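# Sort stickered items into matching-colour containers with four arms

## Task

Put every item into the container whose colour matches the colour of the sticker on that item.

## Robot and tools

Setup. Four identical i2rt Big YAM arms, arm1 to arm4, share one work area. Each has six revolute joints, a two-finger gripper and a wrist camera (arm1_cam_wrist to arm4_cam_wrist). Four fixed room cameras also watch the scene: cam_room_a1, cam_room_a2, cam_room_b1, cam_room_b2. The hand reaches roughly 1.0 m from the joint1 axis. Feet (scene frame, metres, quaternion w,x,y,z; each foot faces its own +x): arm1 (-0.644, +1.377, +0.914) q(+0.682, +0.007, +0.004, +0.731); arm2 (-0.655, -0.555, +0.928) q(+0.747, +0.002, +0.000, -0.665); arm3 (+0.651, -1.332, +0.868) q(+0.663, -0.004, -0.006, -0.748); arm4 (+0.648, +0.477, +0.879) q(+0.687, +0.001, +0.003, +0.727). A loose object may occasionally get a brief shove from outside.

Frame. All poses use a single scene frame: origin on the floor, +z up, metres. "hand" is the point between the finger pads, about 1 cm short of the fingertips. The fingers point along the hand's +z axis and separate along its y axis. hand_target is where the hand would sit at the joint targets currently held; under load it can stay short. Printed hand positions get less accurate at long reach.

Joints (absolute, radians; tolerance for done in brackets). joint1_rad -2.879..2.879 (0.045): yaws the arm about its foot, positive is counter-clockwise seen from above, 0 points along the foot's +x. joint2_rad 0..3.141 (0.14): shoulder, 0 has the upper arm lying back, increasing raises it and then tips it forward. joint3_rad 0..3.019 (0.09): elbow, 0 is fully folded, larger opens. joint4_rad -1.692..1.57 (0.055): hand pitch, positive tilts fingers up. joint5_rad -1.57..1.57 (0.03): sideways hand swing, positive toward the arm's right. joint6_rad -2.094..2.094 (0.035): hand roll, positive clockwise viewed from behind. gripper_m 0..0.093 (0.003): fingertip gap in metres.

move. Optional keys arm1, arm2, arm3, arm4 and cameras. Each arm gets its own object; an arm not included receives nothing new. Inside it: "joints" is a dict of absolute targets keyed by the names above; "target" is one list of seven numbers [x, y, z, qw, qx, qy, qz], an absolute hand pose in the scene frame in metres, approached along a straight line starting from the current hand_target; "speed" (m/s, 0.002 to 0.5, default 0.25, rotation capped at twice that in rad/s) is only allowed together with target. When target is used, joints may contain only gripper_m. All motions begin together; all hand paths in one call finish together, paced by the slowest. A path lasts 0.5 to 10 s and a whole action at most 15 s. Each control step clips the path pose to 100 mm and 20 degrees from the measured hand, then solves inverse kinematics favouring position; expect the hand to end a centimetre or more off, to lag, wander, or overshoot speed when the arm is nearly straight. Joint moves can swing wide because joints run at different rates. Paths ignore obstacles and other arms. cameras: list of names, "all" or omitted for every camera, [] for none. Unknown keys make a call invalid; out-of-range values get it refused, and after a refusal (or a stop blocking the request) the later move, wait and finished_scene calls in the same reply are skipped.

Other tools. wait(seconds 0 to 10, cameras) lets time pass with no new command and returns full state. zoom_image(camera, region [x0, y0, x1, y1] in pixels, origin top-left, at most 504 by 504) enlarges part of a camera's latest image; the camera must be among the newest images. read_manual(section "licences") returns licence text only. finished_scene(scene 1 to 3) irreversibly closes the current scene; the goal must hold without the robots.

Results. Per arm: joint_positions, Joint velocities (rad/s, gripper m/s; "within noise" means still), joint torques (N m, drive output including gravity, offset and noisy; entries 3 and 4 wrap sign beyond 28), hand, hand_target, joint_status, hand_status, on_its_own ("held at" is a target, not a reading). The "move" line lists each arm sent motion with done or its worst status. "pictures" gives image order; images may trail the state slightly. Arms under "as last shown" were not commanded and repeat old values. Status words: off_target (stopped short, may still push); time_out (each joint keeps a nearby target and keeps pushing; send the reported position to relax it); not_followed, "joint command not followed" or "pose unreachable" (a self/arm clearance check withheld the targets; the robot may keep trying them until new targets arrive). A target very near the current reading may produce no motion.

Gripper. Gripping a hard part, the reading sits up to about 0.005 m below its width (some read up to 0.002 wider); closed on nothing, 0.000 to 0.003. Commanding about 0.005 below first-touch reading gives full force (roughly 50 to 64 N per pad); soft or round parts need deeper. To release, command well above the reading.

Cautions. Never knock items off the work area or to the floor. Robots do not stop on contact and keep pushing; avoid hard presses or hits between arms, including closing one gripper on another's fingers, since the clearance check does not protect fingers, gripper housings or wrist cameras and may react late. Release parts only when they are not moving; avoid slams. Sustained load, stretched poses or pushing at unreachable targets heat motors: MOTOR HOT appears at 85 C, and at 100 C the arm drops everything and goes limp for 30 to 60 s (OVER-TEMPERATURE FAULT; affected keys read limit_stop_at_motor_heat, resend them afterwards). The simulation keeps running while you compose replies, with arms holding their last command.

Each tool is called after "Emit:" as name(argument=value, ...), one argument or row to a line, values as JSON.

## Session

Emit:
move(
)

Scene clock: 0.00 s.
Joint torques (N m): no reading
Motor temperatures (°C): arm1=[21 23 27 23 21 21 21] | arm2=[23 25 27 22 22 20 23] | arm3=[24 23 24 23 24 23 23] | arm4=[22 22 24 22 24 21 24]
Heat: arm1: hottest joint3_rad 27 °C; arm2: hottest joint3_rad 27 °C; arm3: hottest joint1_rad 24 °C; arm4: hottest joint3_rad 24 °C.
Joint velocities: within noise
arm1.joint_positions: joint1_rad=-0.168 joint2_rad=+0.560 joint3_rad=+1.361 joint4_rad=-1.410 joint5_rad=+0.240 joint6_rad=+0.692 gripper_m=+0.09396
arm1.joint_status: not commanded
arm1.hand: x=-0.5745 y=+1.5715 z=+1.4388 quat_wxyz=(-0.303, +0.280, -0.837, -0.359) (m; scene frame)
arm1.hand_target: x=-0.5746 y=+1.5689 z=+1.4515 quat_wxyz=(-0.308, +0.276, -0.832, -0.370) (m; scene frame)
arm1.hand_status: not commanded
arm2.joint_positions: joint1_rad=+0.198 joint2_rad=+0.483 joint3_rad=+1.641 joint4_rad=-1.210 joint5_rad=-0.086 joint6_rad=-0.484 gripper_m=+0.09396
arm2.joint_status: not commanded
arm2.hand: x=-0.6069 y=-0.6635 z=+1.6316 quat_wxyz=(-0.468, -0.246, -0.683, +0.505) (m; scene frame)
arm2.hand_target: x=-0.6088 y=-0.6576 z=+1.6378 quat_wxyz=(-0.472, -0.244, -0.677, +0.510) (m; scene frame)
arm2.hand_status: not commanded
arm3.joint_positions: joint1_rad=+0.130 joint2_rad=+0.645 joint3_rad=+1.695 joint4_rad=-1.138 joint5_rad=+0.075 joint6_rad=+0.392 gripper_m=+0.09396
arm3.joint_status: not commanded
arm3.hand: x=+0.6386 y=-1.5165 z=+1.5921 quat_wxyz=(-0.552, -0.621, -0.389, +0.398) (m; scene frame)
arm3.hand_target: x=+0.6385 y=-1.5116 z=+1.6003 quat_wxyz=(-0.558, -0.615, -0.384, +0.402) (m; scene frame)
arm3.hand_status: not commanded
arm4.joint_positions: joint1_rad=+0.147 joint2_rad=+0.437 joint3_rad=+1.709 joint4_rad=-1.566 joint5_rad=+0.245 joint6_rad=+0.670 gripper_m=+0.09396
arm4.joint_status: not commanded
arm4.hand: x=+0.6820 y=+0.5376 z=+1.5262 quat_wxyz=(-0.292, +0.355, -0.719, -0.522) (m; scene frame)
arm4.hand_target: x=+0.6829 y=+0.5336 z=+1.5314 quat_wxyz=(-0.294, +0.352, -0.714, -0.529) (m; scene frame)
arm4.hand_status: not commanded
pictures: arm1_cam_wrist, arm2_cam_wrist, arm3_cam_wrist, arm4_cam_wrist, cam_room_a1, cam_room_a2, cam_room_b1, cam_room_b2
Images, in order (width x height): arm1_cam_wrist 672x504, arm2_cam_wrist 672x504, arm3_cam_wrist 672x504, arm4_cam_wrist 672x504, cam_room_a1 672x504, cam_room_a2 672x504, cam_room_b1 672x504, cam_room_b2 672x504.

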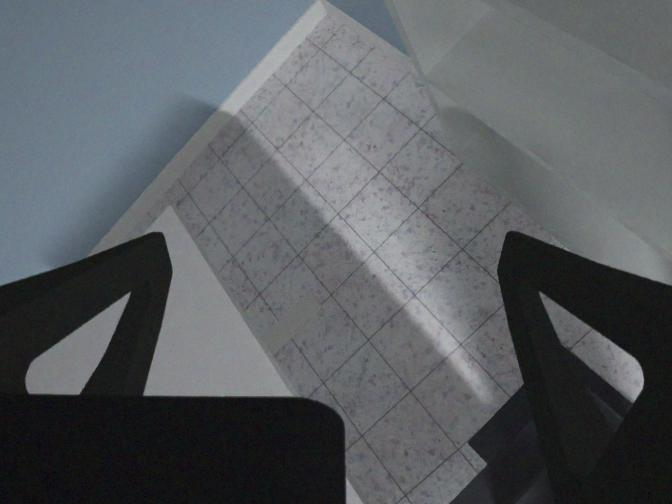

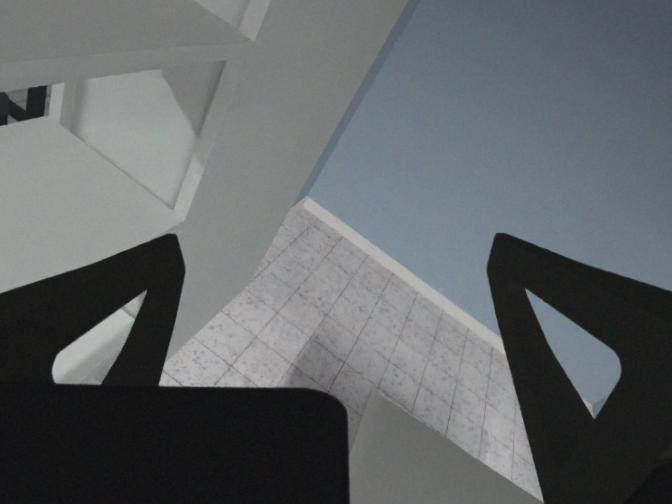

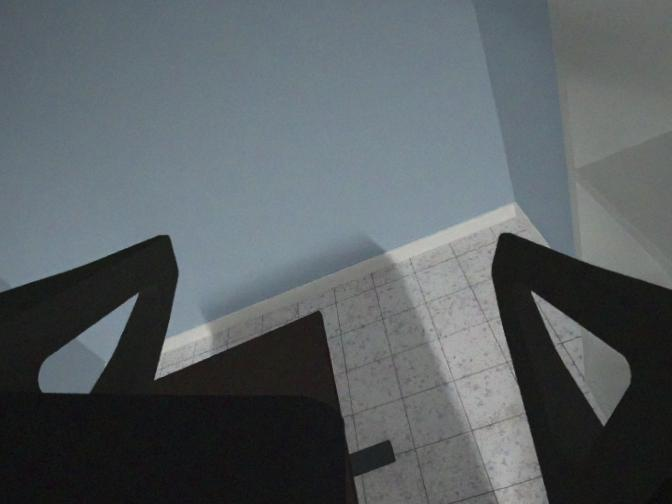

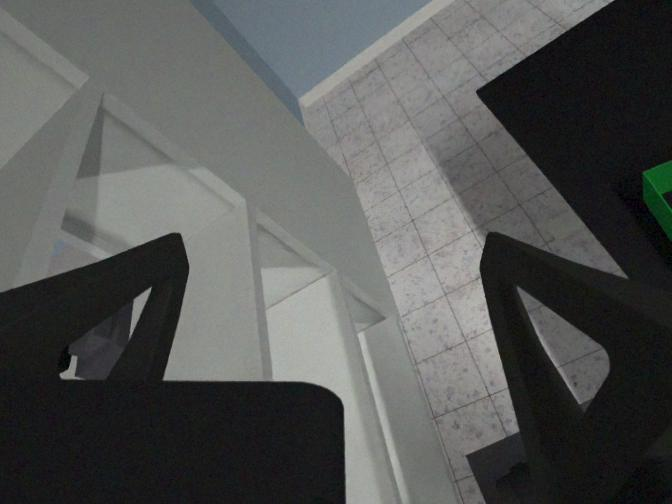

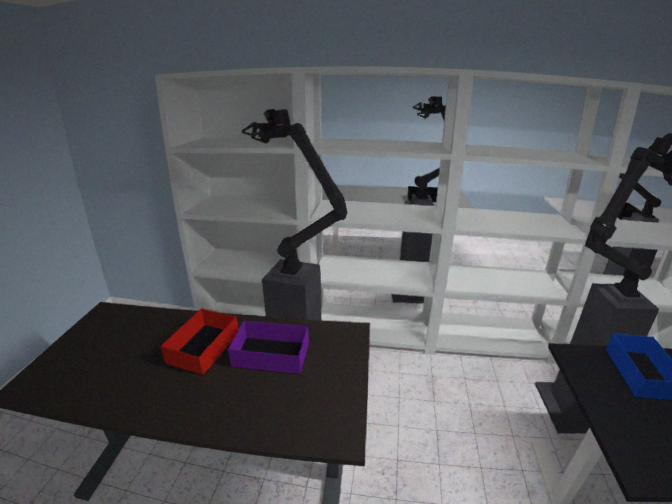

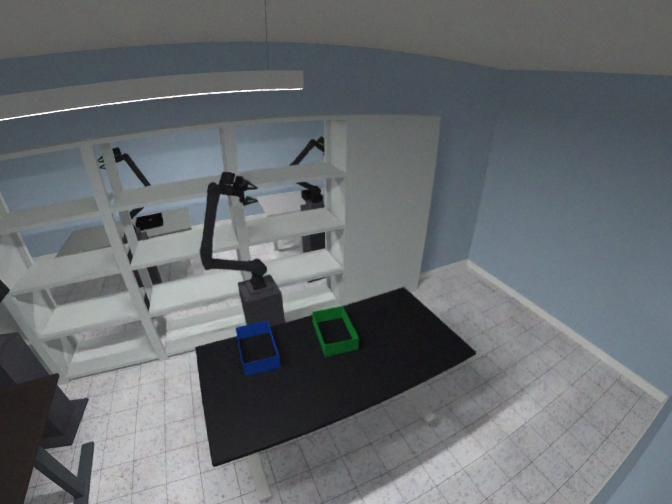

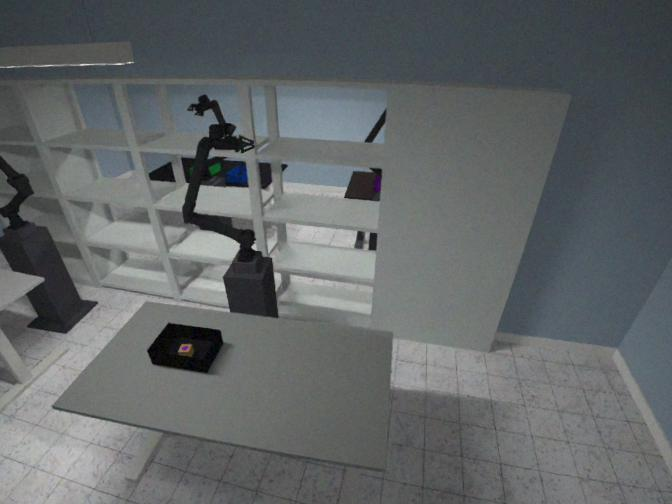

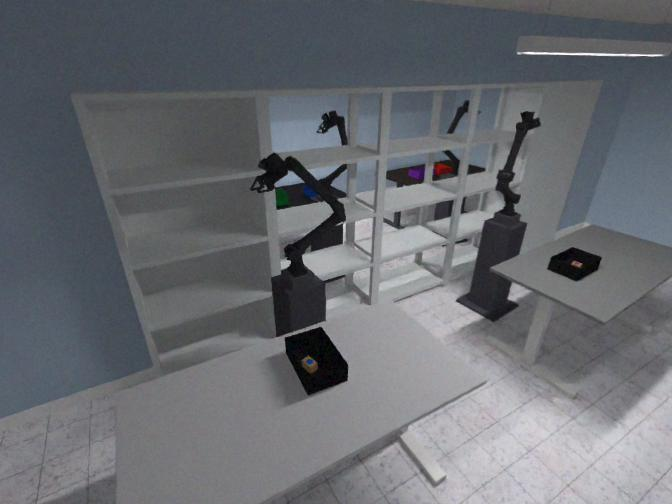

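Emit:
zoom_image(
  camera="cam_room_b1",
  region=[140, 310, 240, 385],
)

Emit:
zoom_image(
  camera="cam_room_b2",
  region=[280, 320, 360, 400],
)

Emit:
move(
  arm1={"joints": {"joint1_rad": 1.5, "joint2_rad": 1.0, "joint3_rad": 1.7, "joint4_rad": -1.6, "joint5_rad": 0, "joint6_rad": 0}},
  arm2={"joints": {"joint1_rad": -1.69, "joint2_rad": 1.0, "joint3_rad": 1.7, "joint4_rad": -1.6, "joint5_rad": 0, "joint6_rad": 0}},
  arm3={"joints": {"joint1_rad": 1.69, "joint2_rad": 1.0, "joint3_rad": 1.7, "joint4_rad": -1.6, "joint5_rad": 0, "joint6_rad": 0}},
  arm4={"joints": {"joint1_rad": -1.63, "joint2_rad": 1.0, "joint3_rad": 1.7, "joint4_rad": -1.6, "joint5_rad": 0, "joint6_rad": 0}},
  cameras=["arm1_cam_wrist", "arm2_cam_wrist", "arm3_cam_wrist", "arm4_cam_wrist"],
)

Scaled by 5.040.

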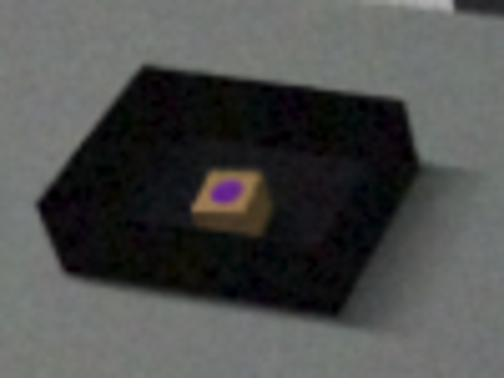

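Scaled by 6.300.

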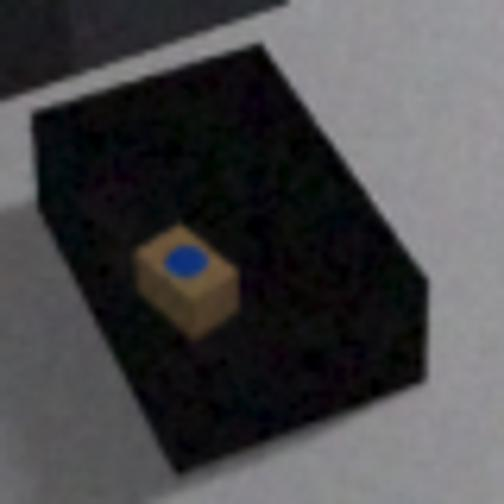

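Scene clock: 10.23 s.
Joint torques (N m): arm1=[-1.55 -1.85 13.6 0.94 0.08 -0.04] | arm2=[0.5 -5.07 10.89 1.4 -0.04 0.2] | arm3=[1.96 -3.66 9.46 0.94 0.11 -0.12] | arm4=[0.67 -4.01 9.87 0.75 0.06 -0.1]
Motor temperatures (°C): arm1=[21 23 28 23 21 21 21] | arm2=[23 25 27 22 22 20 23] | arm3=[24 23 25 23 24 23 23] | arm4=[22 22 24 22 24 21 24]
Heat: arm1: hottest joint3_rad 28 °C; arm2: hottest joint3_rad 27 °C; arm3: hottest joint3_rad 25 °C; arm4: hottest joint3_rad 24 °C.
move: arm1 done; arm2 done; arm3 done; arm4 done
Joint velocities: within noise
arm1.joint_positions: joint1_rad=+1.495 joint2_rad=+1.005 joint3_rad=+1.655 joint4_rad=-1.589 joint5_rad=-0.002 joint6_rad=+0.008 gripper_m=+0.09399
arm1.joint_status: all done
arm1.hand: x=-0.9610 y=+1.3785 z=+1.4384 quat_wxyz=(+0.000, +0.948, -0.006, -0.318) (m; scene frame)
arm1.hand_target: x=-0.9547 y=+1.3769 z=+1.4582 quat_wxyz=(-0.001, +0.942, +0.000, -0.336) (m; scene frame)
arm1.hand_status: not commanded
arm2.joint_positions: joint1_rad=-1.687 joint2_rad=+1.000 joint3_rad=+1.683 joint4_rad=-1.585 joint5_rad=+0.000 joint6_rad=-0.014 gripper_m=+0.09398
arm2.joint_status: all done
arm2.hand: x=-0.9791 y=-0.5568 z=+1.4617 quat_wxyz=(+0.004, -0.945, -0.007, +0.327) (m; scene frame)
arm2.hand_target: x=-0.9754 y=-0.5558 z=+1.4669 quat_wxyz=(+0.002, -0.945, +0.001, +0.328) (m; scene frame)
arm2.hand_status: not commanded
arm3.joint_positions: joint1_rad=+1.680 joint2_rad=+0.995 joint3_rad=+1.681 joint4_rad=-1.593 joint5_rad=-0.002 joint6_rad=+0.007 gripper_m=+0.09398
arm3.joint_status: all done
arm3.hand: x=+0.9698 y=-1.3280 z=+1.4013 quat_wxyz=(-0.327, -0.006, -0.945, +0.006) (m; scene frame)
arm3.hand_target: x=+0.9698 y=-1.3252 z=+1.4073 quat_wxyz=(-0.330, +0.002, -0.944, +0.007) (m; scene frame)
arm3.hand_status: not commanded
arm4.joint_positions: joint1_rad=-1.628 joint2_rad=+0.997 joint3_rad=+1.667 joint4_rad=-1.591 joint5_rad=+0.000 joint6_rad=+0.014 gripper_m=+0.09398
arm4.joint_status: all done
arm4.hand: x=+0.9718 y=+0.4783 z=+1.4047 quat_wxyz=(-0.317, -0.007, -0.948, +0.000) (m; scene frame)
arm4.hand_target: x=+0.9699 y=+0.4779 z=+1.4168 quat_wxyz=(-0.327, -0.001, -0.945, +0.002) (m; scene frame)
arm4.hand_status: not commanded
pictures: arm1_cam_wrist, arm2_cam_wrist, arm3_cam_wrist, arm4_cam_wrist
Images, in order (width x height): arm1_cam_wrist 672x504, arm2_cam_wrist 672x504, arm3_cam_wrist 672x504, arm4_cam_wrist 672x504.

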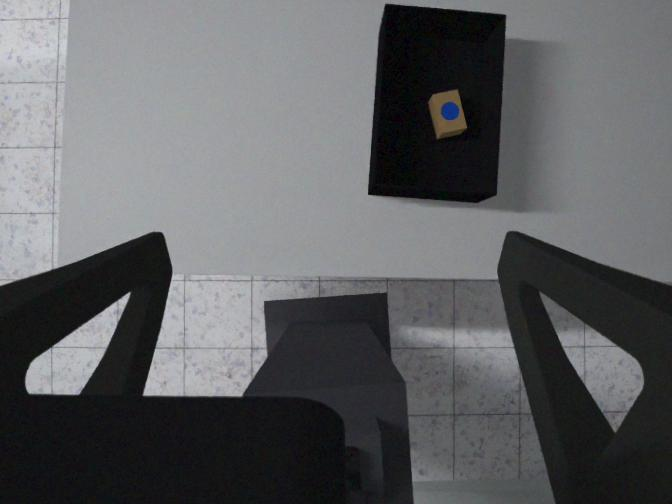

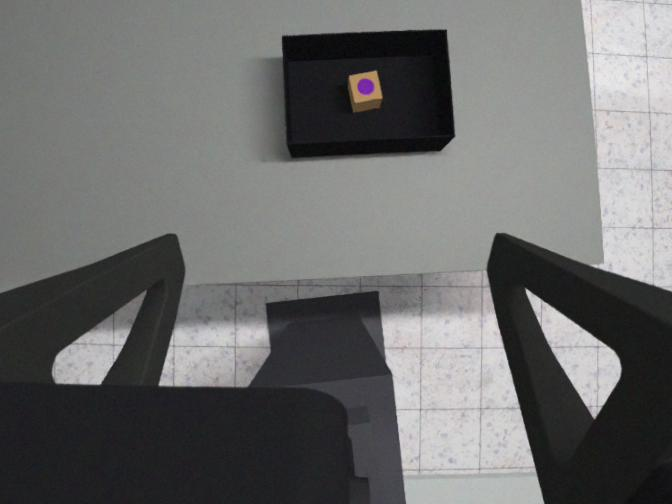

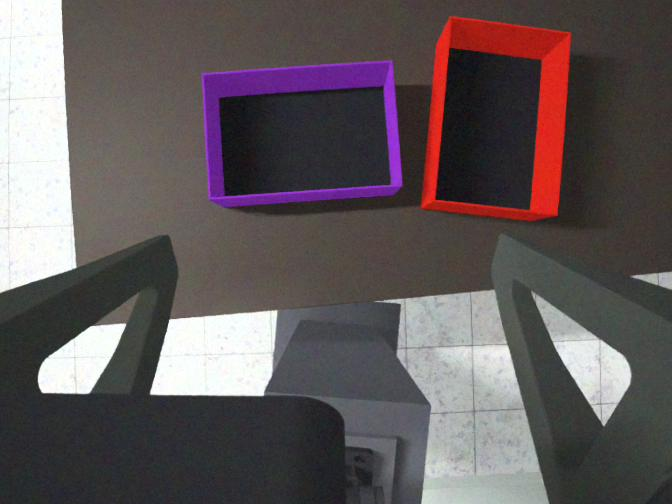

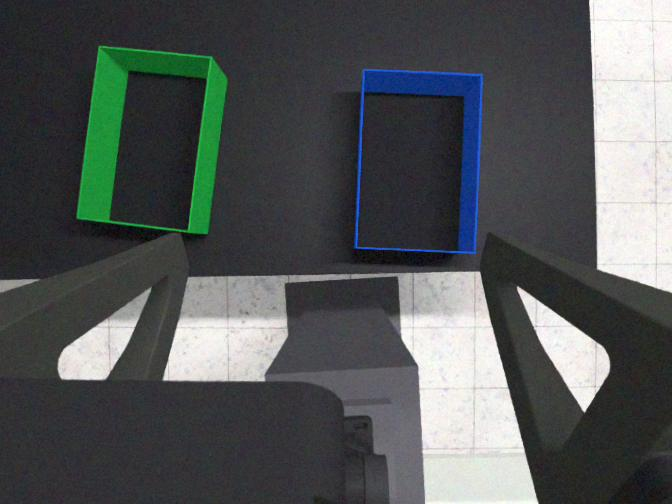

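Emit:
zoom_image(
  camera="arm1_cam_wrist",
  region=[390, 60, 510, 160],
)

Emit:
zoom_image(
  camera="arm2_cam_wrist",
  region=[310, 40, 430, 140],
)

Scaled by 4.200.

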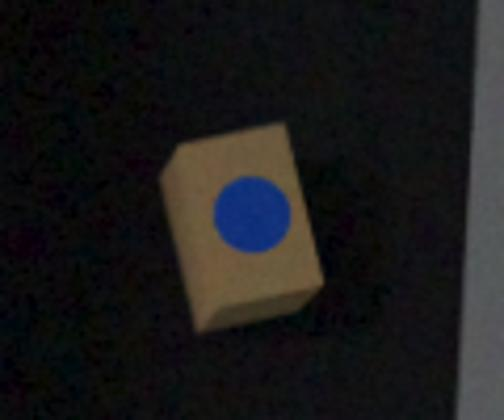

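Scaled by 4.200.

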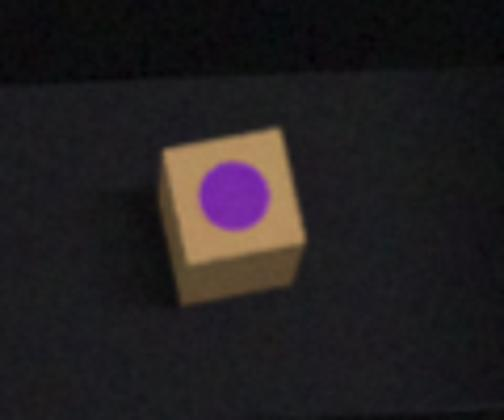

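Emit:
move(
  arm1={"target": [-1.206, 1.58, 0.95, 0, 0.9932, 0.1167, 0], "speed": 0.35},
  arm2={"target": [-1.288, -0.50, 0.95, 0, 0.9945, 0.1045, 0], "speed": 0.35},
  arm3={"joints": {"joint2_rad": 0.25, "joint3_rad": 0.35, "joint4_rad": 0.3}},
  arm4={"joints": {"joint2_rad": 0.25, "joint3_rad": 0.35, "joint4_rad": 0.3}},
  cameras=["arm1_cam_wrist", "arm2_cam_wrist"],
)

Scene clock: 56.77 s.
Joint torques (N m): arm1=[-1.61 -17.85 13.96 0.02 0.05 -0.06] | arm2=[-0.09 -22.36 13.82 0.09 0.11 -0.08] | arm3=[1.9 1.55 9.52 2.21 0.11 -0.12] | arm4=[1.14 0.79 9.83 1.95 0.07 -0.11]
Motor temperatures (°C): arm1=[21 24 32 23 21 21 21] | arm2=[23 25 32 22 22 20 23] | arm3=[24 23 26 23 24 23 23] | arm4=[22 22 33 22 24 21 24]
Heat: arm1: hottest joint3_rad 32 °C; arm2: hottest joint3_rad 32 °C; arm3: hottest joint3_rad 26 °C; arm4: hottest joint3_rad 33 °C.
move: arm1 off_target; arm2 off_target; arm3 done; arm4 done
Joint velocities: within noise
arm1.joint_positions: joint1_rad=+1.165 joint2_rad=+2.056 joint3_rad=+1.551 joint4_rad=-1.139 joint5_rad=+0.002 joint6_rad=-0.569 gripper_m=+0.09399
arm1.joint_status: not commanded
arm1.hand: x=-1.1861 y=+1.5681 z=+0.9271 quat_wxyz=(+0.013, +0.993, +0.116, +0.025) (m; scene frame)
arm1.hand_target: x=-1.2046 y=+1.5796 z=+0.9504 quat_wxyz=(+0.000, +0.993, +0.117, +0.000) (m; scene frame)
arm1.hand_status: off_target (0.033 m and 3.2 deg from the pose sent, 0.582 m and 39.6 deg at the start)
arm2.joint_positions: joint1_rad=-1.766 joint2_rad=+2.123 joint3_rad=+1.688 joint4_rad=-1.163 joint5_rad=-0.006 joint6_rad=-0.282 gripper_m=+0.09398
arm2.joint_status: not commanded
arm2.hand: x=-1.2710 y=-0.5078 z=+0.9376 quat_wxyz=(-0.004, -0.995, -0.102, -0.014) (m; scene frame)
arm2.hand_target: x=-1.2871 y=-0.4999 z=+0.9504 quat_wxyz=(+0.000, -0.995, -0.104, +0.000) (m; scene frame)
arm2.hand_status: off_target (0.022 m and 1.7 deg from the pose sent, 0.600 m and 39.8 deg at the start)
arm3.joint_positions: joint1_rad=+1.680 joint2_rad=+0.258 joint3_rad=+0.352 joint4_rad=+0.283 joint5_rad=-0.002 joint6_rad=+0.007 gripper_m=+0.09398
arm3.joint_status: all done
arm3.hand: x=+0.9324 y=-1.3291 z=+1.2872 quat_wxyz=(-0.828, +0.002, -0.561, +0.005) (m; scene frame)
arm3.hand_target: x=+0.9290 y=-1.3267 z=+1.2914 quat_wxyz=(-0.834, +0.005, -0.552, +0.005) (m; scene frame)
arm3.hand_status: not commanded
arm4.joint_positions: joint1_rad=-1.628 joint2_rad=+0.261 joint3_rad=+0.344 joint4_rad=+0.281 joint5_rad=+0.000 joint6_rad=+0.014 gripper_m=+0.09398
arm4.joint_status: all done
arm4.hand: x=+0.9340 y=+0.4780 z=+1.2910 quat_wxyz=(-0.822, -0.003, -0.569, -0.004) (m; scene frame)
arm4.hand_target: x=+0.9283 y=+0.4776 z=+1.3018 quat_wxyz=(-0.832, +0.001, -0.554, +0.002) (m; scene frame)
arm4.hand_status: not commanded
pictures: arm1_cam_wrist, arm2_cam_wrist
Images, in order (width x height): arm1_cam_wrist 672x504, arm2_cam_wrist 672x504.

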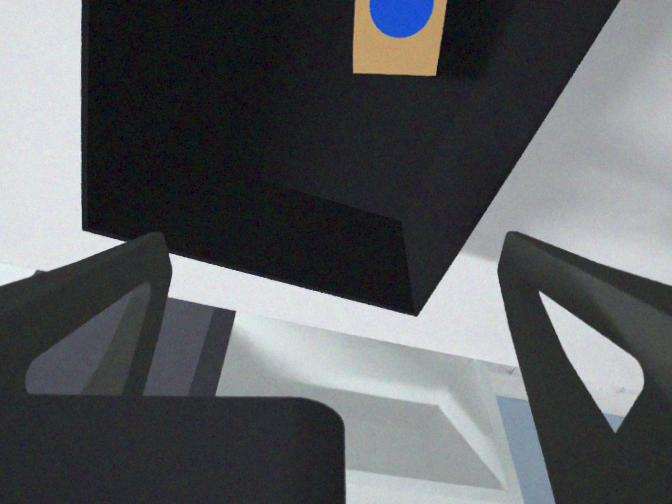

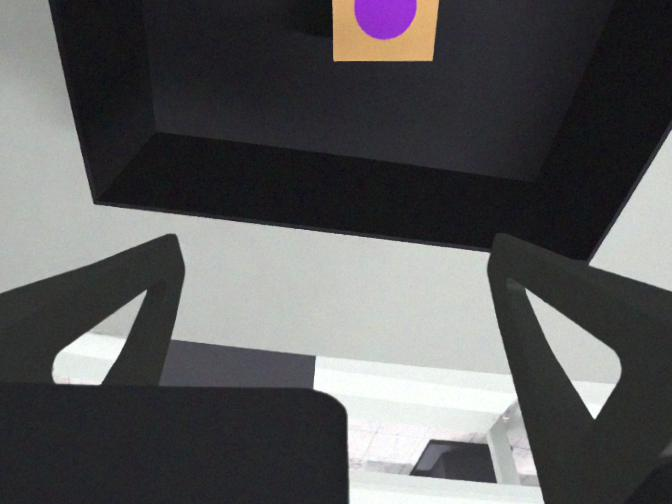

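Emit:
move(
  arm1={"target": [-1.238, 1.598, 0.88, 0, 0.9932, 0.1167, 0], "speed": 0.15},
  arm2={"target": [-1.324, -0.483, 0.88, 0, 0.9945, 0.1045, 0], "speed": 0.15},
  arm3={"joints": {"joint1_rad": -1.93}},
  arm4={"joints": {"joint1_rad": 0.911}},
  cameras=["arm1_cam_wrist", "arm2_cam_wrist"],
)

Scene clock: 75.20 s.
Joint torques (N m): arm1=[-2.43 -18.73 13.31 0.76 0.08 -0.04] | arm2=[0.15 -23.3 13.46 0.95 0.09 -0.08] | arm3=[0.5 1.44 9.55 2.25 -0.05 -0.11] | arm4=[1.08 0.97 9.8 1.85 0.12 -0.1]
Motor temperatures (°C): arm1=[21 25 35 23 21 21 21] | arm2=[23 25 32 22 22 20 23] | arm3=[24 23 27 23 24 23 23] | arm4=[22 22 33 22 24 21 24]
Heat: arm1: hottest joint3_rad 35 °C; arm2: hottest joint3_rad 32 °C; arm3: hottest joint3_rad 27 °C; arm4: hottest joint3_rad 33 °C.
move: arm1 off_target; arm2 off_target; arm3 done; arm4 done
Joint velocities: within noise
arm1.joint_positions: joint1_rad=+1.157 joint2_rad=+2.219 joint3_rad=+1.647 joint4_rad=-1.078 joint5_rad=+0.002 joint6_rad=-0.580 gripper_m=+0.09399
arm1.joint_status: not commanded
arm1.hand: x=-1.2149 y=+1.5831 z=+0.8632 quat_wxyz=(+0.014, +0.993, +0.117, +0.028) (m; scene frame)
arm1.hand_target: x=-1.2366 y=+1.5978 z=+0.8808 quat_wxyz=(+0.000, +0.993, +0.117, +0.000) (m; scene frame)
arm1.hand_status: off_target (0.032 m and 3.6 deg from the pose sent, 0.076 m and 3.2 deg at the start)
arm2.joint_positions: joint1_rad=-1.788 joint2_rad=+2.291 joint3_rad=+1.811 joint4_rad=-1.130 joint5_rad=-0.006 joint6_rad=-0.302 gripper_m=+0.09398
arm2.joint_status: not commanded
arm2.hand: x=-1.3037 y=-0.4903 z=+0.8756 quat_wxyz=(-0.005, -0.995, -0.100, -0.019) (m; scene frame)
arm2.hand_target: x=-1.3230 y=-0.4831 z=+0.8804 quat_wxyz=(+0.000, -0.995, -0.104, +0.000) (m; scene frame)
arm2.hand_status: off_target (0.022 m and 2.4 deg from the pose sent, 0.082 m and 1.7 deg at the start)
arm3.joint_positions: joint1_rad=-1.920 joint2_rad=+0.258 joint3_rad=+0.352 joint4_rad=+0.283 joint5_rad=+0.001 joint6_rad=+0.006 gripper_m=+0.09403
arm3.joint_status: all done
arm3.hand: x=+0.3994 y=-1.1976 z=+1.2848 quat_wxyz=(+0.187, -0.548, +0.138, +0.804) (m; scene frame)
arm3.hand_target: x=+0.4036 y=-1.1968 z=+1.2890 quat_wxyz=(+0.195, -0.539, +0.137, +0.808) (m; scene frame)
arm3.hand_status: not commanded
arm4.joint_positions: joint1_rad=+0.910 joint2_rad=+0.261 joint3_rad=+0.344 joint4_rad=+0.281 joint5_rad=-0.001 joint6_rad=+0.013 gripper_m=+0.09402
arm4.joint_status: all done
arm4.hand: x=+0.4162 y=+0.6405 z=+1.2929 quat_wxyz=(-0.238, +0.539, -0.174, -0.789) (m; scene frame)
arm4.hand_target: x=+0.4208 y=+0.6371 z=+1.3036 quat_wxyz=(-0.246, +0.526, -0.166, -0.797) (m; scene frame)
arm4.hand_status: not commanded
pictures: arm1_cam_wrist, arm2_cam_wrist
Images, in order (width x height): arm1_cam_wrist 672x504, arm2_cam_wrist 672x504.

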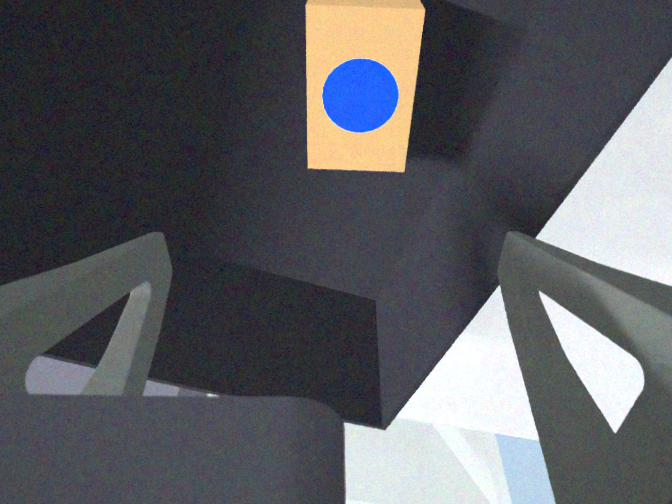

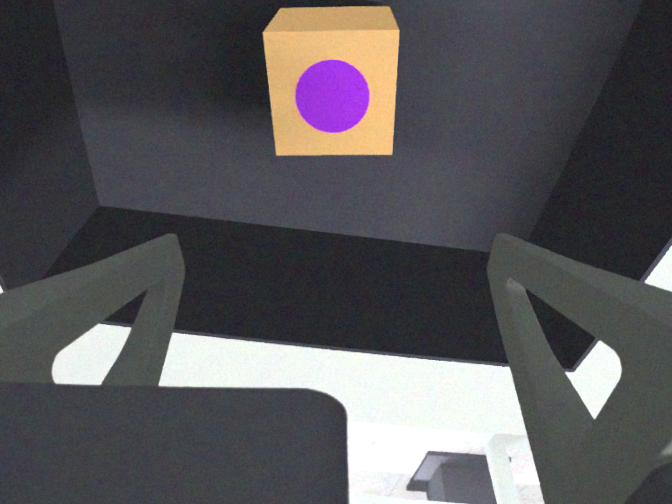

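Emit:
move(
  arm1={"target": [-1.249, 1.603, 0.815, 0, 0.9932, 0.1167, 0], "speed": 0.12},
  arm2={"target": [-1.329, -0.488, 0.81, 0, 0.9945, 0.1045, 0], "speed": 0.12},
  cameras=["arm1_cam_wrist", "arm2_cam_wrist", "arm3_cam_wrist", "arm4_cam_wrist"],
)

Scene clock: 98.33 s.
Joint torques (N m): arm1=[-2.49 -19.02 12.81 0.81 0.03 -0.09] | arm2=[0.73 -23.59 12.81 1.13 0.08 0] | arm3=[0.5 1.55 9.57 2.26 -0.05 -0.11] | arm4=[0.5 1.14 9.8 1.89 0.11 -0.06]
Motor temperatures (°C): arm1=[21 27 36 23 21 21 21] | arm2=[23 26 33 22 22 20 23] | arm3=[24 23 28 23 24 23 23] | arm4=[22 22 34 22 24 21 24]
Heat: arm1: hottest joint3_rad 36 °C; arm2: hottest joint3_rad 33 °C; arm3: hottest joint3_rad 28 °C; arm4: hottest joint3_rad 34 °C.
move: arm1 off_target; arm2 off_target
Joint velocities: within noise
arm1.joint_positions: joint1_rad=+1.157 joint2_rad=+2.335 joint3_rad=+1.680 joint4_rad=-0.990 joint5_rad=+0.002 joint6_rad=-0.581 gripper_m=+0.09399
arm1.joint_status: not commanded
arm1.hand: x=-1.2267 y=+1.5872 z=+0.8028 quat_wxyz=(+0.013, +0.993, +0.118, +0.026) (m; scene frame)
arm1.hand_target: x=-1.2478 y=+1.6027 z=+0.8161 quat_wxyz=(+0.000, +0.993, +0.117, +0.000) (m; scene frame)
arm1.hand_status: off_target (0.030 m and 3.3 deg from the pose sent, 0.062 m and 3.6 deg at the start)
arm2.joint_positions: joint1_rad=-1.788 joint2_rad=+2.398 joint3_rad=+1.818 joint4_rad=-1.030 joint5_rad=-0.006 joint6_rad=-0.302 gripper_m=+0.09398
arm2.joint_status: not commanded
arm2.hand: x=-1.3082 y=-0.4896 z=+0.8091 quat_wxyz=(-0.005, -0.995, -0.100, -0.019) (m; scene frame)
arm2.hand_target: x=-1.3281 y=-0.4882 z=+0.8106 quat_wxyz=(+0.000, -0.995, -0.104, +0.000) (m; scene frame)
arm2.hand_status: off_target (0.021 m and 2.4 deg from the pose sent, 0.070 m and 2.3 deg at the start)
arm3, arm4: as last shown
pictures: arm1_cam_wrist, arm2_cam_wrist, arm3_cam_wrist, arm4_cam_wrist
Images, in order (width x height): arm1_cam_wrist 672x504, arm2_cam_wrist 672x504, arm3_cam_wrist 672x504, arm4_cam_wrist 672x504.

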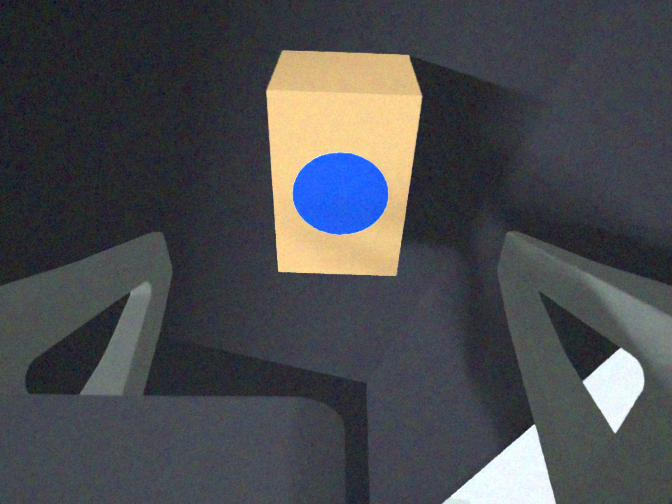

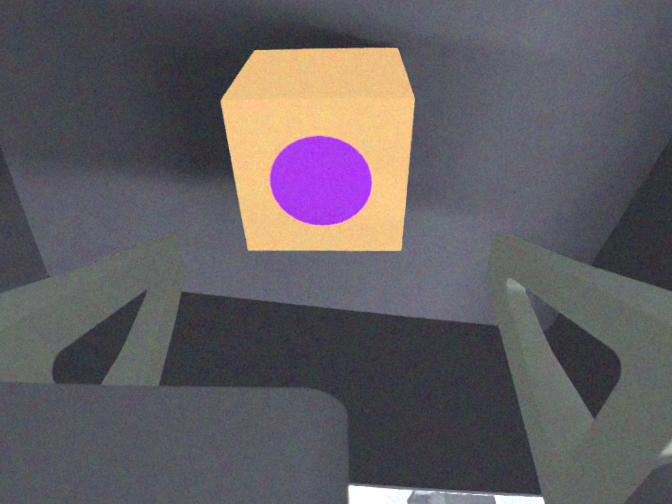

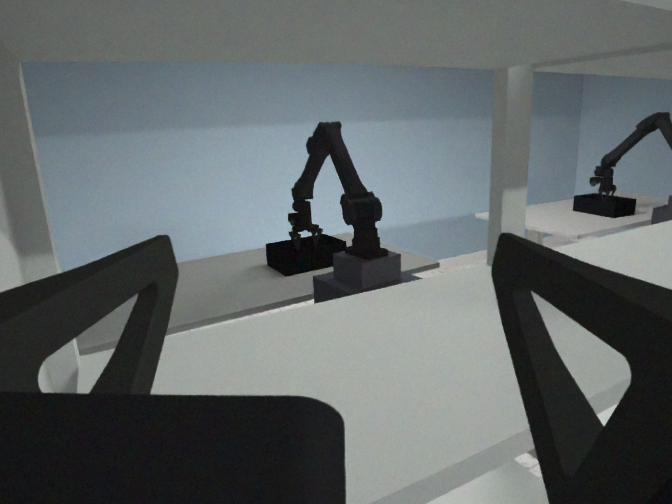

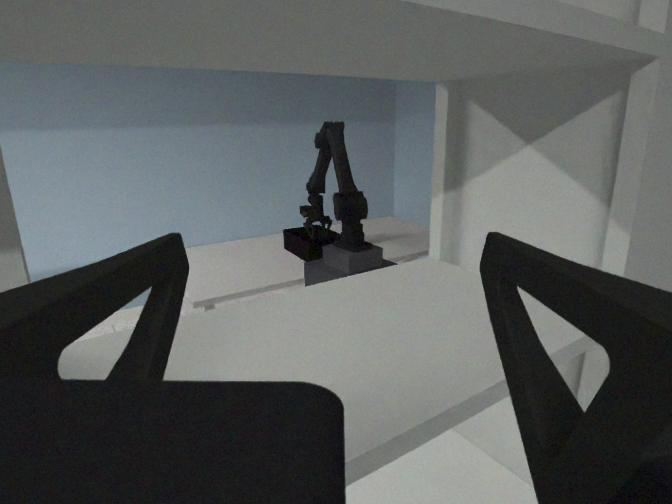

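Emit:
move(
  arm1={"target": [-1.249, 1.604, 0.769, 0, 0.9932, 0.1167, 0], "speed": 0.08},
  arm2={"target": [-1.332, -0.501, 0.758, 0, 0.9945, 0.1045, 0], "speed": 0.08},
  cameras=["arm1_cam_wrist", "arm2_cam_wrist"],
)

Scene clock: 106.00 s.
Joint torques (N m): arm1=[-2.02 -17.73 12.42 0.94 0.06 -0.06] | arm2=[1.26 -23.3 12.33 1.16 0.06 0.19] | arm3=[0.38 1.44 9.63 2.22 -0.05 -0.11] | arm4=[0.85 1.32 9.84 1.92 0.11 -0.09]
Motor temperatures (°C): arm1=[21 27 36 23 21 21 21] | arm2=[23 27 34 22 22 20 23] | arm3=[24 23 28 23 24 23 23] | arm4=[22 22 35 22 24 21 24]
Heat: arm1: hottest joint3_rad 36 °C; arm2: hottest joint3_rad 34 °C; arm3: hottest joint3_rad 28 °C; arm4: hottest joint3_rad 35 °C.
move: arm1 off_target; arm2 off_target
Joint velocities: within noise
arm1.joint_positions: joint1_rad=+1.157 joint2_rad=+2.393 joint3_rad=+1.683 joint4_rad=-0.922 joint5_rad=+0.001 joint6_rad=-0.582 gripper_m=+0.09399
arm1.joint_status: not commanded
arm1.hand: x=-1.2294 y=+1.5881 z=+0.7678 quat_wxyz=(+0.011, +0.993, +0.118, +0.020) (m; scene frame)
arm1.hand_target: x=-1.2480 y=+1.6038 z=+0.7701 quat_wxyz=(+0.000, +0.993, +0.117, +0.000) (m; scene frame)
arm1.hand_status: off_target (0.025 m and 2.6 deg from the pose sent, 0.044 m and 3.3 deg at the start)
arm2.joint_positions: joint1_rad=-1.774 joint2_rad=+2.480 joint3_rad=+1.841 joint4_rad=-0.961 joint5_rad=-0.006 joint6_rad=-0.301 gripper_m=+0.09398
arm2.joint_status: not commanded
arm2.hand: x=-1.3139 y=-0.4982 z=+0.7632 quat_wxyz=(-0.004, -0.994, -0.107, -0.015) (m; scene frame)
arm2.hand_target: x=-1.3310 y=-0.5010 z=+0.7585 quat_wxyz=(+0.000, -0.995, -0.104, +0.000) (m; scene frame)
arm2.hand_status: off_target (0.019 m and 1.8 deg from the pose sent, 0.058 m and 2.3 deg at the start)
arm3, arm4: as last shown
pictures: arm1_cam_wrist, arm2_cam_wrist
Images, in order (width x height): arm1_cam_wrist 672x504, arm2_cam_wrist 672x504.

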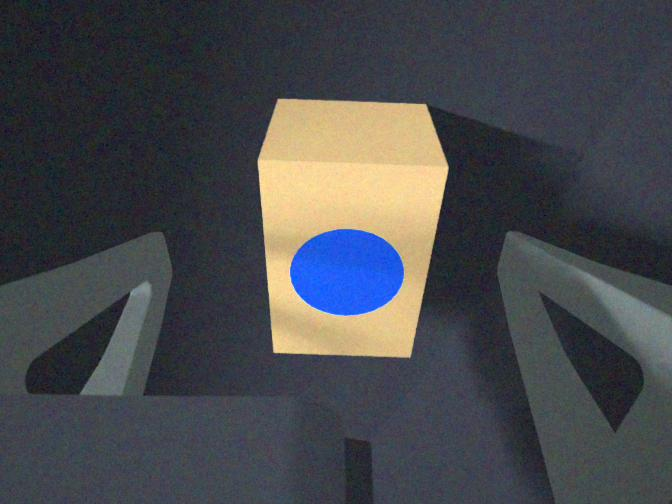

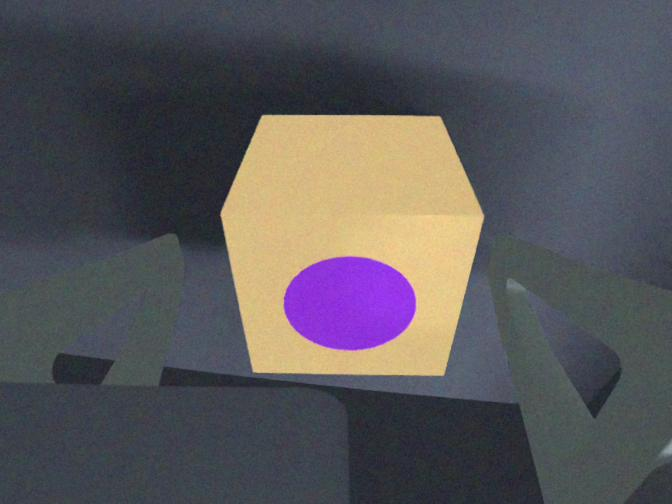

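Emit:
move(
  arm1={"target": [-1.249, 1.604, 0.756, 0, 0.9932, 0.1167, 0], "speed": 0.06},
  arm2={"target": [-1.332, -0.499, 0.750, 0, 0.9945, 0.1045, 0], "speed": 0.06},
  cameras=[],
)

Emit:
move(
  arm1={"joints": {"gripper_m": 0.03}},
  arm2={"joints": {"gripper_m": 0.039}},
  cameras=["arm1_cam_wrist", "arm2_cam_wrist"],
)

Scene clock: 115.53 s.
Joint torques (N m): arm1=[-2.96 -18.9 11.86 0.91 0.05 -0.03] | arm2=[1.08 -22.65 12.63 1.17 0.07 0.15] | arm3=[0.62 1.49 9.59 2.21 -0.05 -0.11] | arm4=[0.79 1.2 9.78 1.92 0.12 -0.1]
Motor temperatures (°C): arm1=[21 27 36 23 21 21 21] | arm2=[23 27 35 22 22 20 23] | arm3=[24 23 29 23 24 23 23] | arm4=[22 22 35 22 24 21 24]
Heat: arm1: hottest joint3_rad 36 °C; arm2: hottest joint3_rad 35 °C; arm3: hottest joint3_rad 29 °C; arm4: hottest joint3_rad 35 °C.
move: arm1 off_target; arm2 off_target
Joint velocities: within noise
arm1.joint_positions: joint1_rad=+1.157 joint2_rad=+2.420 joint3_rad=+1.692 joint4_rad=-0.900 joint5_rad=+0.001 joint6_rad=-0.583 gripper_m=+0.09399
arm1.joint_status: not commanded
arm1.hand: x=-1.2313 y=+1.5887 z=+0.7536 quat_wxyz=(+0.010, +0.993, +0.119, +0.018) (m; scene frame)
arm1.hand_target: x=-1.2480 y=+1.6038 z=+0.7567 quat_wxyz=(+0.000, +0.993, +0.117, +0.000) (m; scene frame)
arm1.hand_status: off_target (0.023 m and 2.4 deg from the pose sent, 0.028 m and 2.6 deg at the start)
arm2.joint_positions: joint1_rad=-1.774 joint2_rad=+2.486 joint3_rad=+1.841 joint4_rad=-0.951 joint5_rad=-0.006 joint6_rad=-0.301 gripper_m=+0.09398
arm2.joint_status: not commanded
arm2.hand: x=-1.3146 y=-0.4982 z=+0.7592 quat_wxyz=(-0.004, -0.994, -0.107, -0.013) (m; scene frame)
arm2.hand_target: x=-1.3310 y=-0.4990 z=+0.7506 quat_wxyz=(+0.000, -0.995, -0.104, +0.000) (m; scene frame)
arm2.hand_status: off_target (0.020 m and 1.6 deg from the pose sent, 0.022 m and 1.8 deg at the start)
arm3, arm4: as last shown
arm3.hand: x=+0.3994 y=-1.1976 z=+1.2849 quat_wxyz=(+0.187, -0.548, +0.138, +0.804) (m; scene frame)
pictures: none
No camera images: "cameras" was empty.

Scene clock: 116.17 s.
Joint torques (N m): arm1=[-2.9 -18.37 11.77 0.76 0.05 -0.07] | arm2=[1.03 -22.83 12.4 1.17 0.04 0.16] | arm3=[0.67 1.49 9.62 2.19 -0.05 -0.11] | arm4=[0.62 0.67 9.8 1.91 0.13 -0.06]
Motor temperatures (°C): arm1=[21 27 36 23 21 21 21] | arm2=[23 27 35 22 22 20 23] | arm3=[24 23 29 23 24 23 23] | arm4=[22 22 35 22 24 21 24]
Heat: arm1: hottest joint3_rad 36 °C; arm2: hottest joint3_rad 35 °C; arm3: hottest joint3_rad 29 °C; arm4: hottest joint3_rad 35 °C.
move: arm1 off_target; arm2 off_target
Joint velocities: within noise
arm1.joint_positions: joint1_rad=+1.155 joint2_rad=+2.420 joint3_rad=+1.692 joint4_rad=-0.899 joint5_rad=+0.002 joint6_rad=-0.583 gripper_m=+0.04381
arm1.joint_status: gripper_m off_target (ended at +0.04384, target +0.03000)
arm1.hand: x=-1.2314 y=+1.5900 z=+0.7537 quat_wxyz=(+0.009, +0.993, +0.118, +0.018) (m; scene frame)
arm1.hand_target: x=-1.2480 y=+1.6039 z=+0.7567 quat_wxyz=(+0.000, +0.993, +0.117, +0.000) (m; scene frame)
arm1.hand_status: not commanded
arm2.joint_positions: joint1_rad=-1.774 joint2_rad=+2.487 joint3_rad=+1.843 joint4_rad=-0.950 joint5_rad=-0.006 joint6_rad=-0.301 gripper_m=+0.05323
arm2.joint_status: gripper_m off_target (ended at +0.05324, target +0.03900)
arm2.hand: x=-1.3155 y=-0.4980 z=+0.7591 quat_wxyz=(-0.004, -0.994, -0.107, -0.012) (m; scene frame)
arm2.hand_target: x=-1.3309 y=-0.4991 z=+0.7505 quat_wxyz=(+0.000, -0.995, -0.104, +0.000) (m; scene frame)
arm2.hand_status: not commanded
arm3, arm4: as last shown
pictures: arm1_cam_wrist, arm2_cam_wrist
Images, in order (width x height): arm1_cam_wrist 672x504, arm2_cam_wrist 672x504.

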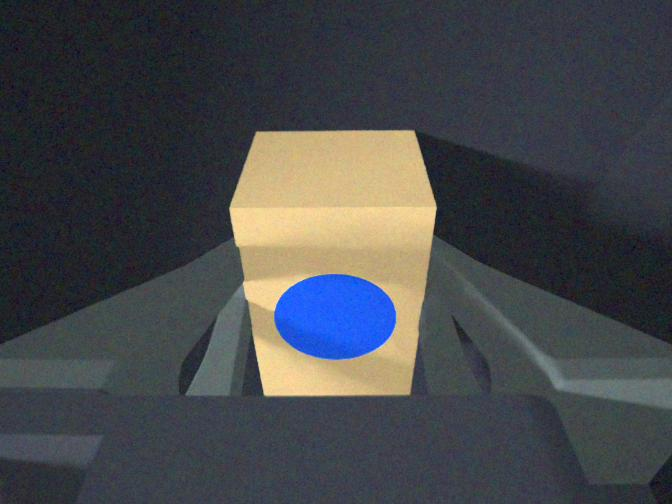

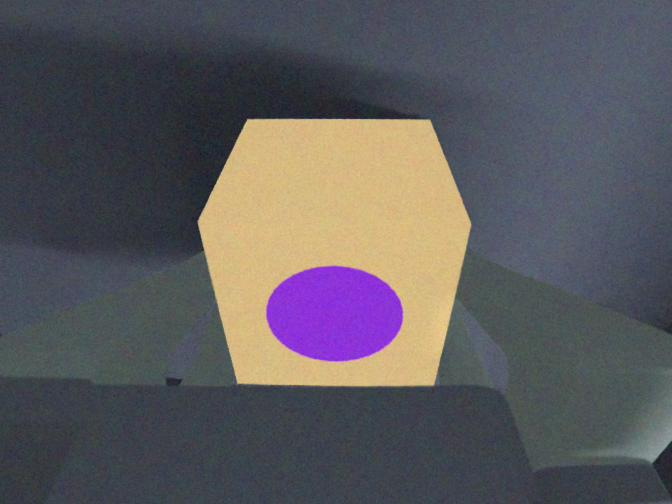

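Emit:
move(
  arm1={"target": [-1.22, 1.587, 1.10, 0, 0.9932, 0.1167, 0], "speed": 0.25},
  arm2={"target": [-1.30, -0.499, 1.10, 0, 0.9945, 0.1045, 0], "speed": 0.25},
  cameras=[],
)

Emit:
move(
  arm1={"joints": {"joint2_rad": 0.97, "joint3_rad": 0.985, "joint4_rad": -1.6, "joint5_rad": 0}},
  arm2={"joints": {"joint2_rad": 0.97, "joint3_rad": 0.985, "joint4_rad": -1.6, "joint5_rad": 0}},
  cameras=["arm1_cam_wrist", "arm2_cam_wrist"],
)

Scene clock: 124.03 s.
Joint torques (N m): arm1=[-1.67 -17.67 14.69 -0.02 0 0.05] | arm2=[0.62 -22.59 14.17 0.12 0.05 0.11] | arm3=[0.56 1.49 9.58 2.18 -0.04 -0.11] | arm4=[0.79 1.08 9.91 1.89 0.11 -0.06]
Motor temperatures (°C): arm1=[21 27 36 23 21 21 21] | arm2=[23 27 35 22 22 20 23] | arm3=[24 23 29 23 24 23 23] | arm4=[22 22 35 22 24 21 24]
Heat: arm1: hottest joint3_rad 36 °C; arm2: hottest joint3_rad 35 °C; arm3: hottest joint3_rad 29 °C; arm4: hottest joint3_rad 35 °C.
move: arm1 off_target; arm2 off_target
Joint velocities: within noise
arm1.joint_positions: joint1_rad=+1.155 joint2_rad=+1.991 joint3_rad=+1.873 joint4_rad=-1.505 joint5_rad=+0.002 joint6_rad=-0.583 gripper_m=+0.04381
arm1.joint_status: not commanded
arm1.hand: x=-1.2095 y=+1.5831 z=+1.0812 quat_wxyz=(+0.009, +0.993, +0.118, +0.017) (m; scene frame)
arm1.hand_target: x=-1.2192 y=+1.5868 z=+1.1000 quat_wxyz=(+0.000, +0.993, +0.117, +0.000) (m; scene frame)
arm1.hand_status: off_target (0.022 m and 2.2 deg from the pose sent, 0.346 m and 2.3 deg at the start)
arm2.joint_positions: joint1_rad=-1.774 joint2_rad=+2.065 joint3_rad=+2.002 joint4_rad=-1.528 joint5_rad=-0.006 joint6_rad=-0.301 gripper_m=+0.05322
arm2.joint_status: not commanded
arm2.hand: x=-1.2906 y=-0.5013 z=+1.0889 quat_wxyz=(-0.003, -0.994, -0.107, -0.010) (m; scene frame)
arm2.hand_target: x=-1.2995 y=-0.4990 z=+1.1000 quat_wxyz=(+0.000, -0.995, -0.104, +0.001) (m; scene frame)
arm2.hand_status: off_target (0.015 m and 1.3 deg from the pose sent, 0.341 m and 1.5 deg at the start)
arm3, arm4: as last shown
pictures: none
No camera images: "cameras" was empty.

Scene clock: 125.63 s.
Joint torques (N m): arm1=[-1.96 -3.02 11.18 0.4 -0.08 0.07] | arm2=[0.67 -6.95 10.03 0.5 0.11 0.1] | arm3=[0.44 1.32 9.58 2.22 -0.05 -0.11] | arm4=[1.2 0.97 9.69 1.92 0.1 -0.1]
Motor temperatures (°C): arm1=[21 27 36 23 21 21 21] | arm2=[23 27 35 22 22 20 23] | arm3=[24 23 29 23 24 23 23] | arm4=[22 22 35 22 24 21 24]
Heat: arm1: hottest joint3_rad 36 °C; arm2: hottest joint3_rad 35 °C; arm3: hottest joint3_rad 29 °C; arm4: hottest joint3_rad 35 °C.
move: arm1 done; arm2 done
Joint velocities: within noise
arm1.joint_positions: joint1_rad=+1.155 joint2_rad=+0.981 joint3_rad=+0.977 joint4_rad=-1.596 joint5_rad=+0.002 joint6_rad=-0.583 gripper_m=+0.04381
arm1.joint_status: all done
arm1.hand: x=-0.8678 y=+1.4597 z=+1.1537 quat_wxyz=(+0.003, +0.993, +0.118, +0.005) (m; scene frame)
arm1.hand_target: x=-0.8676 y=+1.4594 z=+1.1591 quat_wxyz=(+0.001, +0.993, +0.117, -0.001) (m; scene frame)
arm1.hand_status: not commanded
arm2.joint_positions: joint1_rad=-1.774 joint2_rad=+0.980 joint3_rad=+0.990 joint4_rad=-1.596 joint5_rad=-0.003 joint6_rad=-0.301 gripper_m=+0.05321
arm2.joint_status: all done
arm2.hand: x=-0.9003 y=-0.5350 z=+1.1686 quat_wxyz=(-0.002, -0.994, -0.107, -0.008) (m; scene frame)
arm2.hand_target: x=-0.8968 y=-0.5342 z=+1.1690 quat_wxyz=(+0.000, -0.995, -0.104, -0.008) (m; scene frame)
arm2.hand_status: not commanded
arm3, arm4: as last shown
pictures: arm1_cam_wrist, arm2_cam_wrist
Images, in order (width x height): arm1_cam_wrist 672x504, arm2_cam_wrist 672x504.

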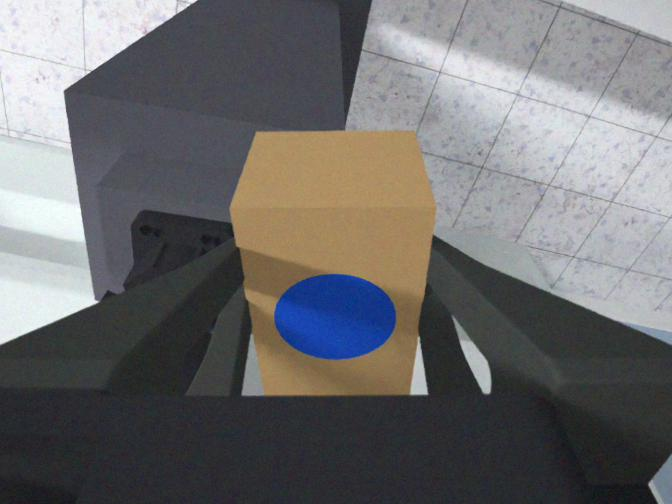

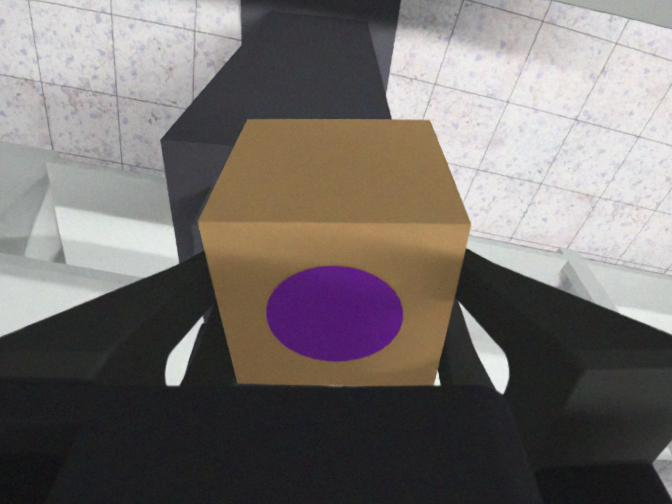

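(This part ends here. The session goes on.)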